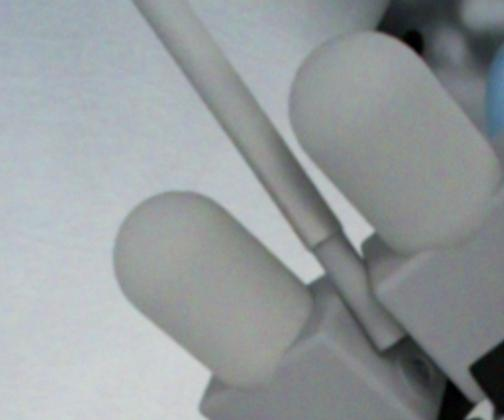

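>>> {"fn": "move", "kwargs": {
  "target": [0,0,0,0,0,0,-0.5,0.754,-0.444,0.406,0.5,0.754,-0.444,0.406,-0.1,-0.4,-0.67,-0.16,-0.57,0.678,0.226,0.168,0.78,-0.97,-0.0035,0.0018,0.0017,0,0,0,-0.5,0.754,-0.591,0.551,0.5,0.754,-0.591,0.551,-0.1,-0.4,-0.67,-0.16,0.714,0.678,0.226,0.168,0.78,-0.96],
  "speed": 0.01
}}

>>> {"fn": "move", "kwargs": {
  "target": [0,0,0,0,0,0,-0.5,0.754,-0.444,0.406,0.5,0.754,-0.444,0.406,-0.1,-0.4,-0.67,-0.16,-0.57,0.678,0.226,0.168,0.78,-0.97,0,0,0,0,0,0,0.08,0.754,-0.591,0.551,-0.08,0.754,-0.591,0.551,-0.1,-0.4,-0.67,-0.16,0.714,0.678,0.226,0.168,0.4,-0.97]
}}

>>> {"fn": "wait", "kwargs": {
  "seconds": 3
}}

>>> {"fn": "move", "kwargs": {
  "target": [0,0,0,0,0,0,-0.5,0.754,-0.444,0.406,0.5,0.754,-0.444,0.406,-0.1,-0.4,-0.67,-0.16,-0.57,0.678,0.226,0.168,0.78,-0.97,0.0235,-0.0123,-0.0115,0,0,0,0.08,0.754,-0.591,0.551,-0.08,0.754,-0.591,0.551,-0.1,-0.4,-0.67,-0.16,0.714,0.678,0.226,0.168,0.4,-0.97],
  "speed": 0.02,
  "cameras": ["all"]
}}

>>> {"fn": "zoom_image", "kwargs": {
  "camera": "cam_right_wrist",
  "region": [240, 0, 480, 180]
}}

>>> {"fn": "zoom_image", "kwargs": {
  "camera": "cam_left_wrist",
  "region": [180, 0, 360, 150]
}}

Scene clock: 4935.50 s.
left_arm: end_effector_position=(+0.2985, -0.0673, +0.3148) hand_goal=(-0.500, +0.754, -0.444, +0.406, +0.500, +0.754, -0.444, +0.406, -0.100, -0.400, -0.670, -0.160, -0.570, +0.678, +0.226, +0.168) hand_measured=(-0.256, +0.754, -0.490, +0.396, +0.180, +0.748, -0.500, +0.394, -0.096, -0.386, -0.666, -0.158, -0.566, +0.678, +0.224, +0.168) hand_current_ma=(+490, +0, -39, -2, -489, -1, -55, -3, +0, +5, +0, +0, +0, +0, +0, +0) hand_state=(blocked, goal, blocked, goal, blocked, goal, blocked, goal, goal, goal, goal, goal, goal, goal, goal, goal) hand_current_limit=0.78 hand_speed=-0.97 end_effector_quat_wxyz=(+0.132, +0.713, +0.579, -0.374) | right_arm: end_effector_position=(+0.3594, -0.2022, +0.2152) hand_goal=(-0.500, +0.754, -0.590, +0.552, +0.500, +0.754, -0.590, +0.552, -0.100, -0.400, -0.670, -0.160, +0.714, +0.678, +0.226, +0.168) hand_measured=(-0.180, +0.756, -0.604, +0.550, +0.184, +0.750, -0.610, +0.550, -0.098, -0.398, -0.668, -0.158, +0.718, +0.678, +0.224, +0.168) hand_current_ma=(+489, +9, -69, -15, -489, -16, -104, -8, +6, +6, +5, +13, +22, -4, -11, -2) hand_state=(blocked, goal, goal, goal, blocked, goal, blocked, goal, goal, goal, goal, goal, goal, goal, goal, goal) hand_current_limit=0.78 hand_speed=-0.96 end_effector_quat_wxyz=(+0.574, -0.194, +0.623, +0.495)
Joint positions: left_arm=[2.777 -1.331 -1.931 -1.65 0.774 -0.066] | right_arm=[-0.566 -0.961 2.136 0.176 -0.152 -5.651]
Joint torques (N m): left_arm=[6.31 21.48 22.99 1.35 -0.86 1.96] | right_arm=[-10.49 -34.03 2.42 -0.65 -3.17 1.74]
Wrist force (N, zeroed by zero_wrist_force): left_arm=[0.6 -0.4 1.3] | right_arm=[-3.1 0.7 0.4]
Wrist torque (N m, zeroed by zero_wrist_force): left_arm=[-0.12 -0.02 -0.04] | right_arm=[0.01 -0.10 -0.77]
Wrist force, peak (N, zeroed by zero_wrist_force): left_arm=[0.8 5.6 3.4] | right_arm=[-3.6 6.7 1.4]
Hand target: left_arm +0.2985, -0.0673, +0.3148; +0.132, +0.713, +0.579, -0.374 | right_arm +0.3592, -0.2022, +0.2153; +0.574, -0.194, +0.623, +0.495
Off the commanded pose: left_arm 0.000 m, 0 deg | right_arm 0.000 m, 0 deg.
move: done

Scene clock: 4938.63 s.
left_arm: end_effector_position=(+0.2985, -0.0673, +0.3148) hand_goal=(-0.500, +0.754, -0.444, +0.406, +0.500, +0.754, -0.444, +0.406, -0.100, -0.400, -0.670, -0.160, -0.570, +0.678, +0.226, +0.168) hand_measured=(-0.256, +0.754, -0.490, +0.396, +0.180, +0.748, -0.500, +0.394, -0.096, -0.386, -0.666, -0.158, -0.566, +0.678, +0.224, +0.168) hand_current_ma=(+490, +0, -39, -2, -489, -1, -55, -3, +0, +5, +0, +0, +0, +0, +0, +0) hand_state=(blocked, goal, blocked, goal, blocked, goal, blocked, goal, goal, goal, goal, goal, goal, goal, goal, goal) hand_current_limit=0.78 hand_speed=-0.97 end_effector_quat_wxyz=(+0.132, +0.713, +0.579, -0.374) | right_arm: end_effector_position=(+0.3592, -0.2022, +0.2153) hand_goal=(+0.080, +0.754, -0.590, +0.552, -0.080, +0.754, -0.590, +0.552, -0.100, -0.400, -0.670, -0.160, +0.714, +0.678, +0.226, +0.168) hand_measured=(+0.072, +0.756, -0.592, +0.548, -0.078, +0.754, -0.592, +0.550, -0.098, -0.398, -0.668, -0.158, +0.718, +0.678, +0.224, +0.168) hand_current_ma=(-36, +13, -11, -15, +4, +3, -15, -8, +6, +6, +5, +13, +22, -4, -11, -2) hand_state=(goal, goal, goal, goal, goal, goal, goal, goal, goal, goal, goal, goal, goal, goal, goal, goal) hand_current_limit=0.40 hand_speed=-0.97 end_effector_quat_wxyz=(+0.574, -0.194, +0.623, +0.495)
Joint positions: left_arm=[2.777 -1.331 -1.931 -1.65 0.774 -0.066] | right_arm=[-0.567 -0.961 2.137 0.175 -0.152 -5.651]
Joint torques (N m): left_arm=[5.29 22.02 23.25 1.17 -0.73 2] | right_arm=[-9.42 -35.72 2.46 -0.03 -3.15 1.59]
Wrist force (N, zeroed by zero_wrist_force): left_arm=[0.7 -0.2 1.2] | right_arm=[-3.1 1.0 0.5]
Wrist torque (N m, zeroed by zero_wrist_force): left_arm=[-0.11 -0.04 -0.06] | right_arm=[0.03 -0.09 -0.81]
Wrist force, peak (N, zeroed by zero_wrist_force): left_arm=[1.1 -0.4 1.4] | right_arm=[-3.3 1.2 0.6]
Hand target: left_arm +0.2985, -0.0673, +0.3148; +0.132, +0.713, +0.579, -0.374 | right_arm +0.3592, -0.2022, +0.2153; +0.574, -0.194, +0.623, +0.495
Off the commanded pose: left_arm 0.000 m, 0 deg | right_arm 0.000 m, 0 deg.
move: done

Scene clock: 4941.63 s.
left_arm: end_effector_position=(+0.2985, -0.0673, +0.3148) hand_goal=(-0.500, +0.754, -0.444, +0.406, +0.500, +0.754, -0.444, +0.406, -0.100, -0.400, -0.670, -0.160, -0.570, +0.678, +0.226, +0.168) hand_measured=(-0.256, +0.754, -0.490, +0.396, +0.180, +0.748, -0.500, +0.394, -0.096, -0.386, -0.666, -0.158, -0.566, +0.678, +0.224, +0.168) hand_current_ma=(+490, +0, -39, -2, -489, -1, -55, -3, +0, +5, +0, +0, +0, +0, +0, +0) hand_state=(blocked, goal, blocked, goal, blocked, goal, blocked, goal, goal, goal, goal, goal, goal, goal, goal, goal) hand_current_limit=0.78 hand_speed=-0.97 end_effector_quat_wxyz=(+0.132, +0.713, +0.579, -0.374) | right_arm: end_effector_position=(+0.3592, -0.2022, +0.2153) hand_goal=(+0.080, +0.754, -0.590, +0.552, -0.080, +0.754, -0.590, +0.552, -0.100, -0.400, -0.670, -0.160, +0.714, +0.678, +0.226, +0.168) hand_measured=(+0.072, +0.756, -0.592, +0.548, -0.078, +0.754, -0.592, +0.550, -0.098, -0.398, -0.668, -0.158, +0.718, +0.678, +0.224, +0.168) hand_current_ma=(-36, +13, -11, -15, +4, +3, -15, -8, +6, +6, +5, +13, +22, -4, -11, -2) hand_state=(goal, goal, goal, goal, goal, goal, goal, goal, goal, goal, goal, goal, goal, goal, goal, goal) hand_current_limit=0.40 hand_speed=-0.97 end_effector_quat_wxyz=(+0.574, -0.194, +0.623, +0.495)
Joint positions: left_arm=[2.777 -1.331 -1.931 -1.65 0.774 -0.066] | right_arm=[-0.567 -0.961 2.137 0.175 -0.152 -5.651]
Joint torques (N m): left_arm=[5.6 22.01 22.62 1.45 -0.87 1.78] | right_arm=[-9.27 -34.82 2.29 -0.04 -2.86 1.57]
Wrist force (N, zeroed by zero_wrist_force): left_arm=[0.5 -0.3 1.6] | right_arm=[-3.2 1.1 0.4]
Wrist torque (N m, zeroed by zero_wrist_force): left_arm=[-0.16 -0.01 -0.07] | right_arm=[0.05 -0.07 -0.81]
Wrist force, peak (N, zeroed by zero_wrist_force): left_arm=[0.9 -0.1 1.5] | right_arm=[-3.3 1.0 0.6]
Hand target: left_arm +0.2985, -0.0673, +0.3148; +0.132, +0.713, +0.579, -0.374 | right_arm +0.3592, -0.2022, +0.2153; +0.574, -0.194, +0.623, +0.495
Off the commanded pose: left_arm 0.000 m, 0 deg | right_arm 0.000 m, 0 deg.
wait: 3.00 s; at rest by 0.17 s

Scene clock: 4943.03 s.
left_arm: end_effector_position=(+0.2985, -0.0673, +0.3148) hand_goal=(-0.500, +0.754, -0.444, +0.406, +0.500, +0.754, -0.444, +0.406, -0.100, -0.400, -0.670, -0.160, -0.570, +0.678, +0.226, +0.168) hand_measured=(-0.256, +0.754, -0.490, +0.396, +0.180, +0.748, -0.500, +0.394, -0.096, -0.386, -0.666, -0.158, -0.566, +0.678, +0.224, +0.168) hand_current_ma=(+490, +0, -39, -2, -489, -1, -55, -3, +0, +5, +0, +0, +0, +0, +0, +0) hand_state=(blocked, goal, blocked, goal, blocked, goal, blocked, goal, goal, goal, goal, goal, goal, goal, goal, goal) hand_current_limit=0.78 hand_speed=-0.97 end_effector_quat_wxyz=(+0.132, +0.713, +0.579, -0.374) | right_arm: end_effector_position=(+0.3733, -0.2095, +0.2084) hand_goal=(+0.080, +0.754, -0.590, +0.552, -0.080, +0.754, -0.590, +0.552, -0.100, -0.400, -0.670, -0.160, +0.714, +0.678, +0.226, +0.168) hand_measured=(+0.072, +0.756, -0.592, +0.548, -0.080, +0.754, -0.592, +0.550, -0.098, -0.398, -0.668, -0.158, +0.718, +0.678, +0.224, +0.168) hand_current_ma=(-36, +13, -11, -15, +4, +3, -14, -8, +6, +6, +5, +13, +22, -4, -11, -2) hand_state=(goal, goal, goal, goal, goal, goal, goal, goal, goal, goal, goal, goal, goal, goal, goal, goal) hand_current_limit=0.40 hand_speed=-0.97 end_effector_quat_wxyz=(+0.573, -0.194, +0.623, +0.495)
Joint positions: left_arm=[2.777 -1.331 -1.931 -1.65 0.774 -0.066] | right_arm=[-0.561 -0.917 2.087 0.214 -0.151 -5.685]
Joint torques (N m): left_arm=[6.57 21.25 23.35 1.49 -0.88 1.98] | right_arm=[8.21 -22.34 -14.64 5.83 -1.86 -1.52]
Wrist force (N, zeroed by zero_wrist_force): left_arm=[0.7 -0.1 1.0] | right_arm=[-2.7 1.1 0.6]
Wrist torque (N m, zeroed by zero_wrist_force): left_arm=[-0.08 -0.04 -0.05] | right_arm=[0.03 -0.13 -0.68]
Wrist force, peak (N, zeroed by zero_wrist_force): left_arm=[1.0 -0.3 1.5] | right_arm=[-3.3 0.9 0.5]
Hand target: left_arm +0.2985, -0.0673, +0.3148; +0.132, +0.713, +0.579, -0.374 | right_arm +0.3733, -0.2096, +0.2084; +0.574, -0.194, +0.623, +0.495
Off the commanded pose: left_arm 0.000 m, 0 deg | right_arm 0.000 m, 0 deg.
move: done
camera_calibration:
cam_left_wrist: T_world_to_cam=[[-0.618365, -0.404258, 0.673944, -0.0816843], [-0.201769, 0.910474, 0.361008, -0.0393485], [-0.759549, 0.0872542, -0.644572, 0.566249], [0, 0, 0, 1]] pos_world=[0.371644, -0.0466034, 0.434244]
cam_right_wrist: T_world_to_cam=[[-0.35224, 0.0572954, 0.934154, -0.0148657], [0.154065, -0.980958, 0.118259, -0.331669], [0.923142, 0.185576, 0.336706, -0.248177], [0, 0, 0, 1]] pos_world=[0.274965, -0.278446, 0.136673]

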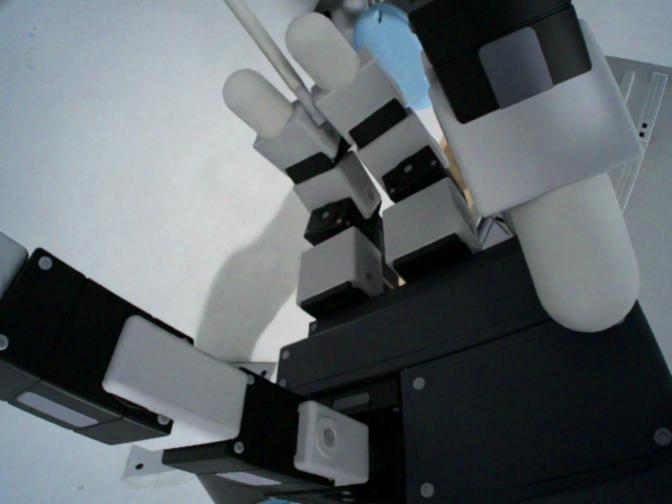

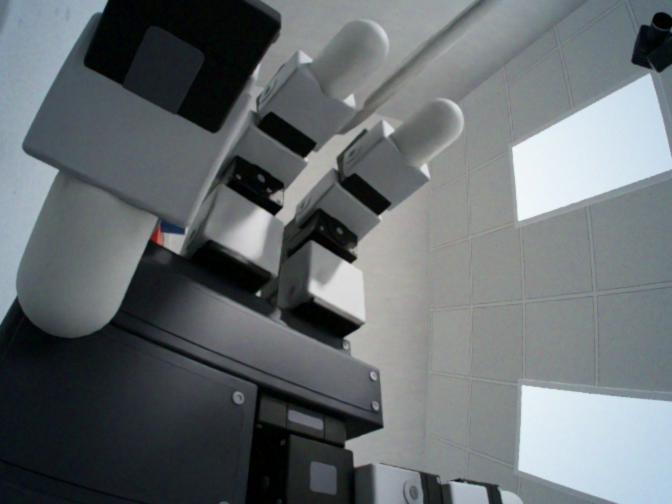

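Scaled by 2.100 from the camera's 672x504 image, which has a finer 960x720 frame.

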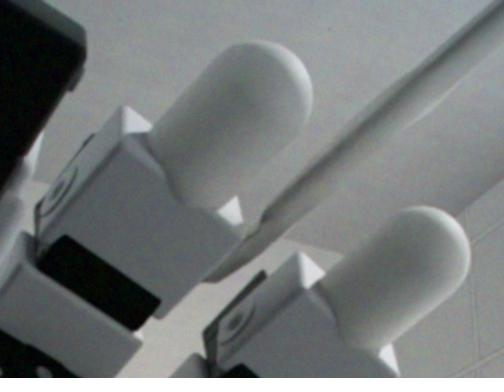

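Scaled by 2.800 from the camera's 672x504 image, which has a finer 960x720 frame.

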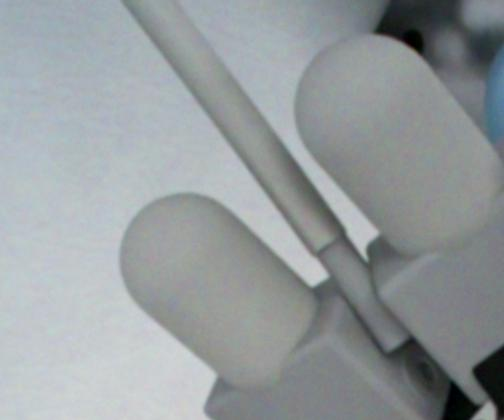

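>>> {"fn": "move", "kwargs": {
  "target": [0,0,0,0,0,0,-0.5,0.754,-0.444,0.406,0.5,0.754,-0.444,0.406,-0.1,-0.4,-0.67,-0.16,-0.57,0.678,0.226,0.168,0.78,-0.97,-0.0068,-0.0063,-0.0070,0,0,0,0.08,0.754,-0.591,0.551,-0.08,0.754,-0.591,0.551,-0.1,-0.4,-0.67,-0.16,0.714,0.678,0.226,0.168,0.4,-0.97],
  "speed": 0.02
}}

>>> {"fn": "move", "kwargs": {
  "target": [0,0,0,0,0,0,-0.5,0.754,-0.444,0.406,0.5,0.754,-0.444,0.406,-0.1,-0.4,-0.67,-0.16,-0.57,0.678,0.226,0.168,0.78,-0.97,0,0,0,0,0,0,-0.5,0.754,-0.591,0.551,0.5,0.754,-0.591,0.551,-0.1,-0.4,-0.67,-0.16,0.714,0.678,0.226,0.168,0.78,-0.96]
}}

>>> {"fn": "wait", "kwargs": {
  "seconds": 3,
  "cameras": ["cam_right_wrist"]
}}

>>> {"fn": "zoom_image", "kwargs": {
  "camera": "cam_right_wrist",
  "region": [240, 0, 480, 180]
}}

Scene clock: 4963.33 s.
left_arm: end_effector_position=(+0.2985, -0.0673, +0.3148) hand_goal=(-0.500, +0.754, -0.444, +0.406, +0.500, +0.754, -0.444, +0.406, -0.100, -0.400, -0.670, -0.160, -0.570, +0.678, +0.226, +0.168) hand_measured=(-0.256, +0.754, -0.490, +0.396, +0.180, +0.748, -0.500, +0.394, -0.096, -0.386, -0.666, -0.158, -0.566, +0.678, +0.224, +0.168) hand_current_ma=(+490, +0, -39, -2, -489, -1, -55, -3, +0, +5, +0, +0, +0, +0, +0, +0) hand_state=(blocked, goal, blocked, goal, blocked, goal, blocked, goal, goal, goal, goal, goal, goal, goal, goal, goal) hand_current_limit=0.78 hand_speed=-0.97 end_effector_quat_wxyz=(+0.132, +0.713, +0.579, -0.374) | right_arm: end_effector_position=(+0.3693, -0.2133, +0.2042) hand_goal=(+0.080, +0.754, -0.590, +0.552, -0.080, +0.754, -0.590, +0.552, -0.100, -0.400, -0.670, -0.160, +0.714, +0.678, +0.226, +0.168) hand_measured=(+0.072, +0.756, -0.592, +0.548, -0.080, +0.754, -0.592, +0.550, -0.098, -0.398, -0.668, -0.158, +0.718, +0.678, +0.224, +0.168) hand_current_ma=(-35, +13, -11, -15, +4, +3, -14, -8, +6, +6, +5, +13, +22, -4, -11, -2) hand_state=(goal, goal, goal, goal, goal, goal, goal, goal, goal, goal, goal, goal, goal, goal, goal, goal) hand_current_limit=0.40 hand_speed=-0.97 end_effector_quat_wxyz=(+0.574, -0.194, +0.623, +0.495)
Joint positions: left_arm=[2.777 -1.331 -1.931 -1.65 0.774 -0.066] | right_arm=[-0.578 -0.938 2.105 0.114 -0.155 -5.581]
Joint torques (N m): left_arm=[5.58 21.57 21.93 1.35 -0.83 1.77] | right_arm=[-10.22 -37.36 2.12 -0.22 -3.38 1.65]
Wrist force (N, zeroed by zero_wrist_force): left_arm=[0.5 -0.1 1.1] | right_arm=[-2.9 1.1 0.5]
Wrist torque (N m, zeroed by zero_wrist_force): left_arm=[-0.09 -0.02 -0.07] | right_arm=[0.03 -0.12 -0.79]
Wrist force, peak (N, zeroed by zero_wrist_force): left_arm=[0.9 -0.3 1.5] | right_arm=[-3.3 1.1 0.5]
Hand target: left_arm +0.2985, -0.0673, +0.3148; +0.132, +0.713, +0.579, -0.374 | right_arm +0.3693, -0.2133, +0.2042; +0.574, -0.194, +0.623, +0.495
Off the commanded pose: left_arm 0.000 m, 0 deg | right_arm 0.000 m, 0 deg.
move: done

Scene clock: 4965.60 s.
left_arm: end_effector_position=(+0.2985, -0.0673, +0.3148) hand_goal=(-0.500, +0.754, -0.444, +0.406, +0.500, +0.754, -0.444, +0.406, -0.100, -0.400, -0.670, -0.160, -0.570, +0.678, +0.226, +0.168) hand_measured=(-0.256, +0.756, -0.490, +0.396, +0.180, +0.748, -0.500, +0.394, -0.096, -0.386, -0.666, -0.158, -0.566, +0.678, +0.224, +0.168) hand_current_ma=(+489, +0, -39, -2, -489, -1, -55, -3, +0, +5, +0, +0, +0, +0, +0, +0) hand_state=(blocked, goal, blocked, goal, blocked, goal, blocked, goal, goal, goal, goal, goal, goal, goal, goal, goal) hand_current_limit=0.78 hand_speed=-0.97 end_effector_quat_wxyz=(+0.132, +0.713, +0.579, -0.374) | right_arm: end_effector_position=(+0.3693, -0.2133, +0.2042) hand_goal=(-0.500, +0.754, -0.590, +0.552, +0.500, +0.754, -0.590, +0.552, -0.100, -0.400, -0.670, -0.160, +0.714, +0.678, +0.226, +0.168) hand_measured=(-0.222, +0.756, -0.594, +0.548, +0.214, +0.758, -0.594, +0.550, -0.098, -0.398, -0.668, -0.158, +0.718, +0.678, +0.224, +0.168) hand_current_ma=(+265, +14, -20, -15, -304, +18, -26, -8, +6, +6, +5, +13, +22, -4, -11, -2) hand_state=(moving, goal, goal, goal, moving, goal, goal, goal, goal, goal, goal, goal, goal, goal, goal, goal) hand_current_limit=0.78 hand_speed=-0.96 end_effector_quat_wxyz=(+0.574, -0.194, +0.623, +0.495)
Joint positions: left_arm=[2.777 -1.331 -1.931 -1.65 0.774 -0.066] | right_arm=[-0.578 -0.938 2.105 0.114 -0.155 -5.58]
Joint torques (N m): left_arm=[5.78 21.23 22.48 1.47 -0.99 1.91] | right_arm=[-10.51 -35.54 2.71 -0.21 -3.3 1.71]
Wrist force (N, zeroed by zero_wrist_force): left_arm=[0.7 -0.6 1.2] | right_arm=[-2.5 1.1 0.3]
Wrist torque (N m, zeroed by zero_wrist_force): left_arm=[-0.13 -0.06 -0.04] | right_arm=[0.09 -0.15 -0.76]
Wrist force, peak (N, zeroed by zero_wrist_force): left_arm=[1.0 -0.5 1.4] | right_arm=[-3.1 1.2 0.7]
Hand target: left_arm +0.2985, -0.0673, +0.3148; +0.132, +0.713, +0.579, -0.374 | right_arm +0.3693, -0.2133, +0.2042; +0.574, -0.194, +0.623, +0.495
Off the commanded pose: left_arm 0.000 m, 0 deg | right_arm 0.000 m, 0 deg.
move: done

Scene clock: 4968.60 s.
left_arm: end_effector_position=(+0.2985, -0.0673, +0.3148) hand_goal=(-0.500, +0.754, -0.444, +0.406, +0.500, +0.754, -0.444, +0.406, -0.100, -0.400, -0.670, -0.160, -0.570, +0.678, +0.226, +0.168) hand_measured=(-0.256, +0.756, -0.490, +0.396, +0.180, +0.750, -0.500, +0.394, -0.096, -0.386, -0.666, -0.158, -0.566, +0.678, +0.224, +0.168) hand_current_ma=(+490, +0, -39, -2, -489, -1, -55, -3, +0, +5, +0, +0, +0, +0, +0, +0) hand_state=(blocked, goal, blocked, goal, blocked, goal, blocked, goal, goal, goal, goal, goal, goal, goal, goal, goal) hand_current_limit=0.78 hand_speed=-0.97 end_effector_quat_wxyz=(+0.132, +0.713, +0.579, -0.374) | right_arm: end_effector_position=(+0.3693, -0.2133, +0.2042) hand_goal=(-0.500, +0.754, -0.590, +0.552, +0.500, +0.754, -0.590, +0.552, -0.100, -0.400, -0.670, -0.160, +0.714, +0.678, +0.226, +0.168) hand_measured=(-0.230, +0.756, -0.598, +0.548, +0.220, +0.758, -0.600, +0.550, -0.098, -0.398, -0.668, -0.158, +0.718, +0.678, +0.224, +0.168) hand_current_ma=(+490, +14, -39, -15, -489, +19, -50, -8, +6, +6, +5, +13, +22, -4, -11, -2) hand_state=(blocked, goal, goal, goal, blocked, goal, goal, goal, goal, goal, goal, goal, goal, goal, goal, goal) hand_current_limit=0.78 hand_speed=-0.96 end_effector_quat_wxyz=(+0.574, -0.194, +0.623, +0.495)
Joint positions: left_arm=[2.777 -1.331 -1.931 -1.65 0.774 -0.066] | right_arm=[-0.578 -0.938 2.105 0.114 -0.155 -5.58]
Joint torques (N m): left_arm=[5.66 22.1 22.15 1.51 -0.91 1.83] | right_arm=[-9.98 -35.83 2.39 0.28 -3.26 1.4]
Wrist force (N, zeroed by zero_wrist_force): left_arm=[0.7 -0.8 1.1] | right_arm=[-2.7 0.6 0.5]
Wrist torque (N m, zeroed by zero_wrist_force): left_arm=[-0.10 -0.06 -0.04] | right_arm=[0.05 -0.13 -0.78]
Wrist force, peak (N, zeroed by zero_wrist_force): left_arm=[0.9 -0.9 1.3] | right_arm=[-3.1 0.6 0.5]
Hand target: left_arm +0.2985, -0.0673, +0.3148; +0.132, +0.713, +0.579, -0.374 | right_arm +0.3693, -0.2133, +0.2042; +0.574, -0.194, +0.623, +0.495
Off the commanded pose: left_arm 0.000 m, 0 deg | right_arm 0.000 m, 0 deg.
wait: 3.00 s; at rest by 0.17 s
camera_calibration:
cam_right_wrist: T_world_to_cam=[[-0.352438, 0.057081, 0.934093, -0.0120086], [0.153549, -0.981084, 0.117888, -0.334034], [0.923152, 0.184977, 0.337007, -0.242655], [0, 0, 0, 1]] pos_world=[0.271066, -0.282144, 0.132372]
Images, in order (width x height): cam_right_wrist 672x504.

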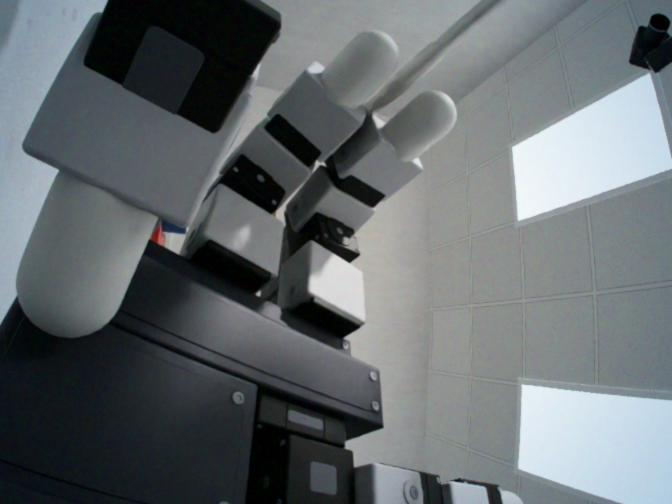

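Scaled by 2.100 from the camera's 672x504 image, which has a finer 960x720 frame.

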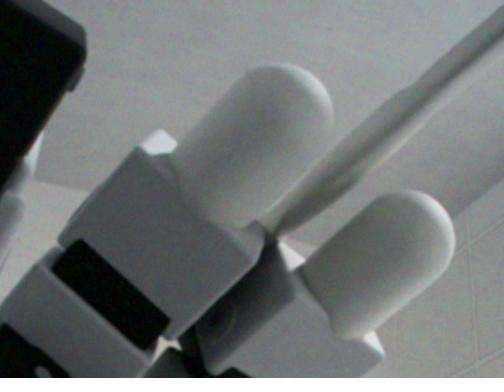

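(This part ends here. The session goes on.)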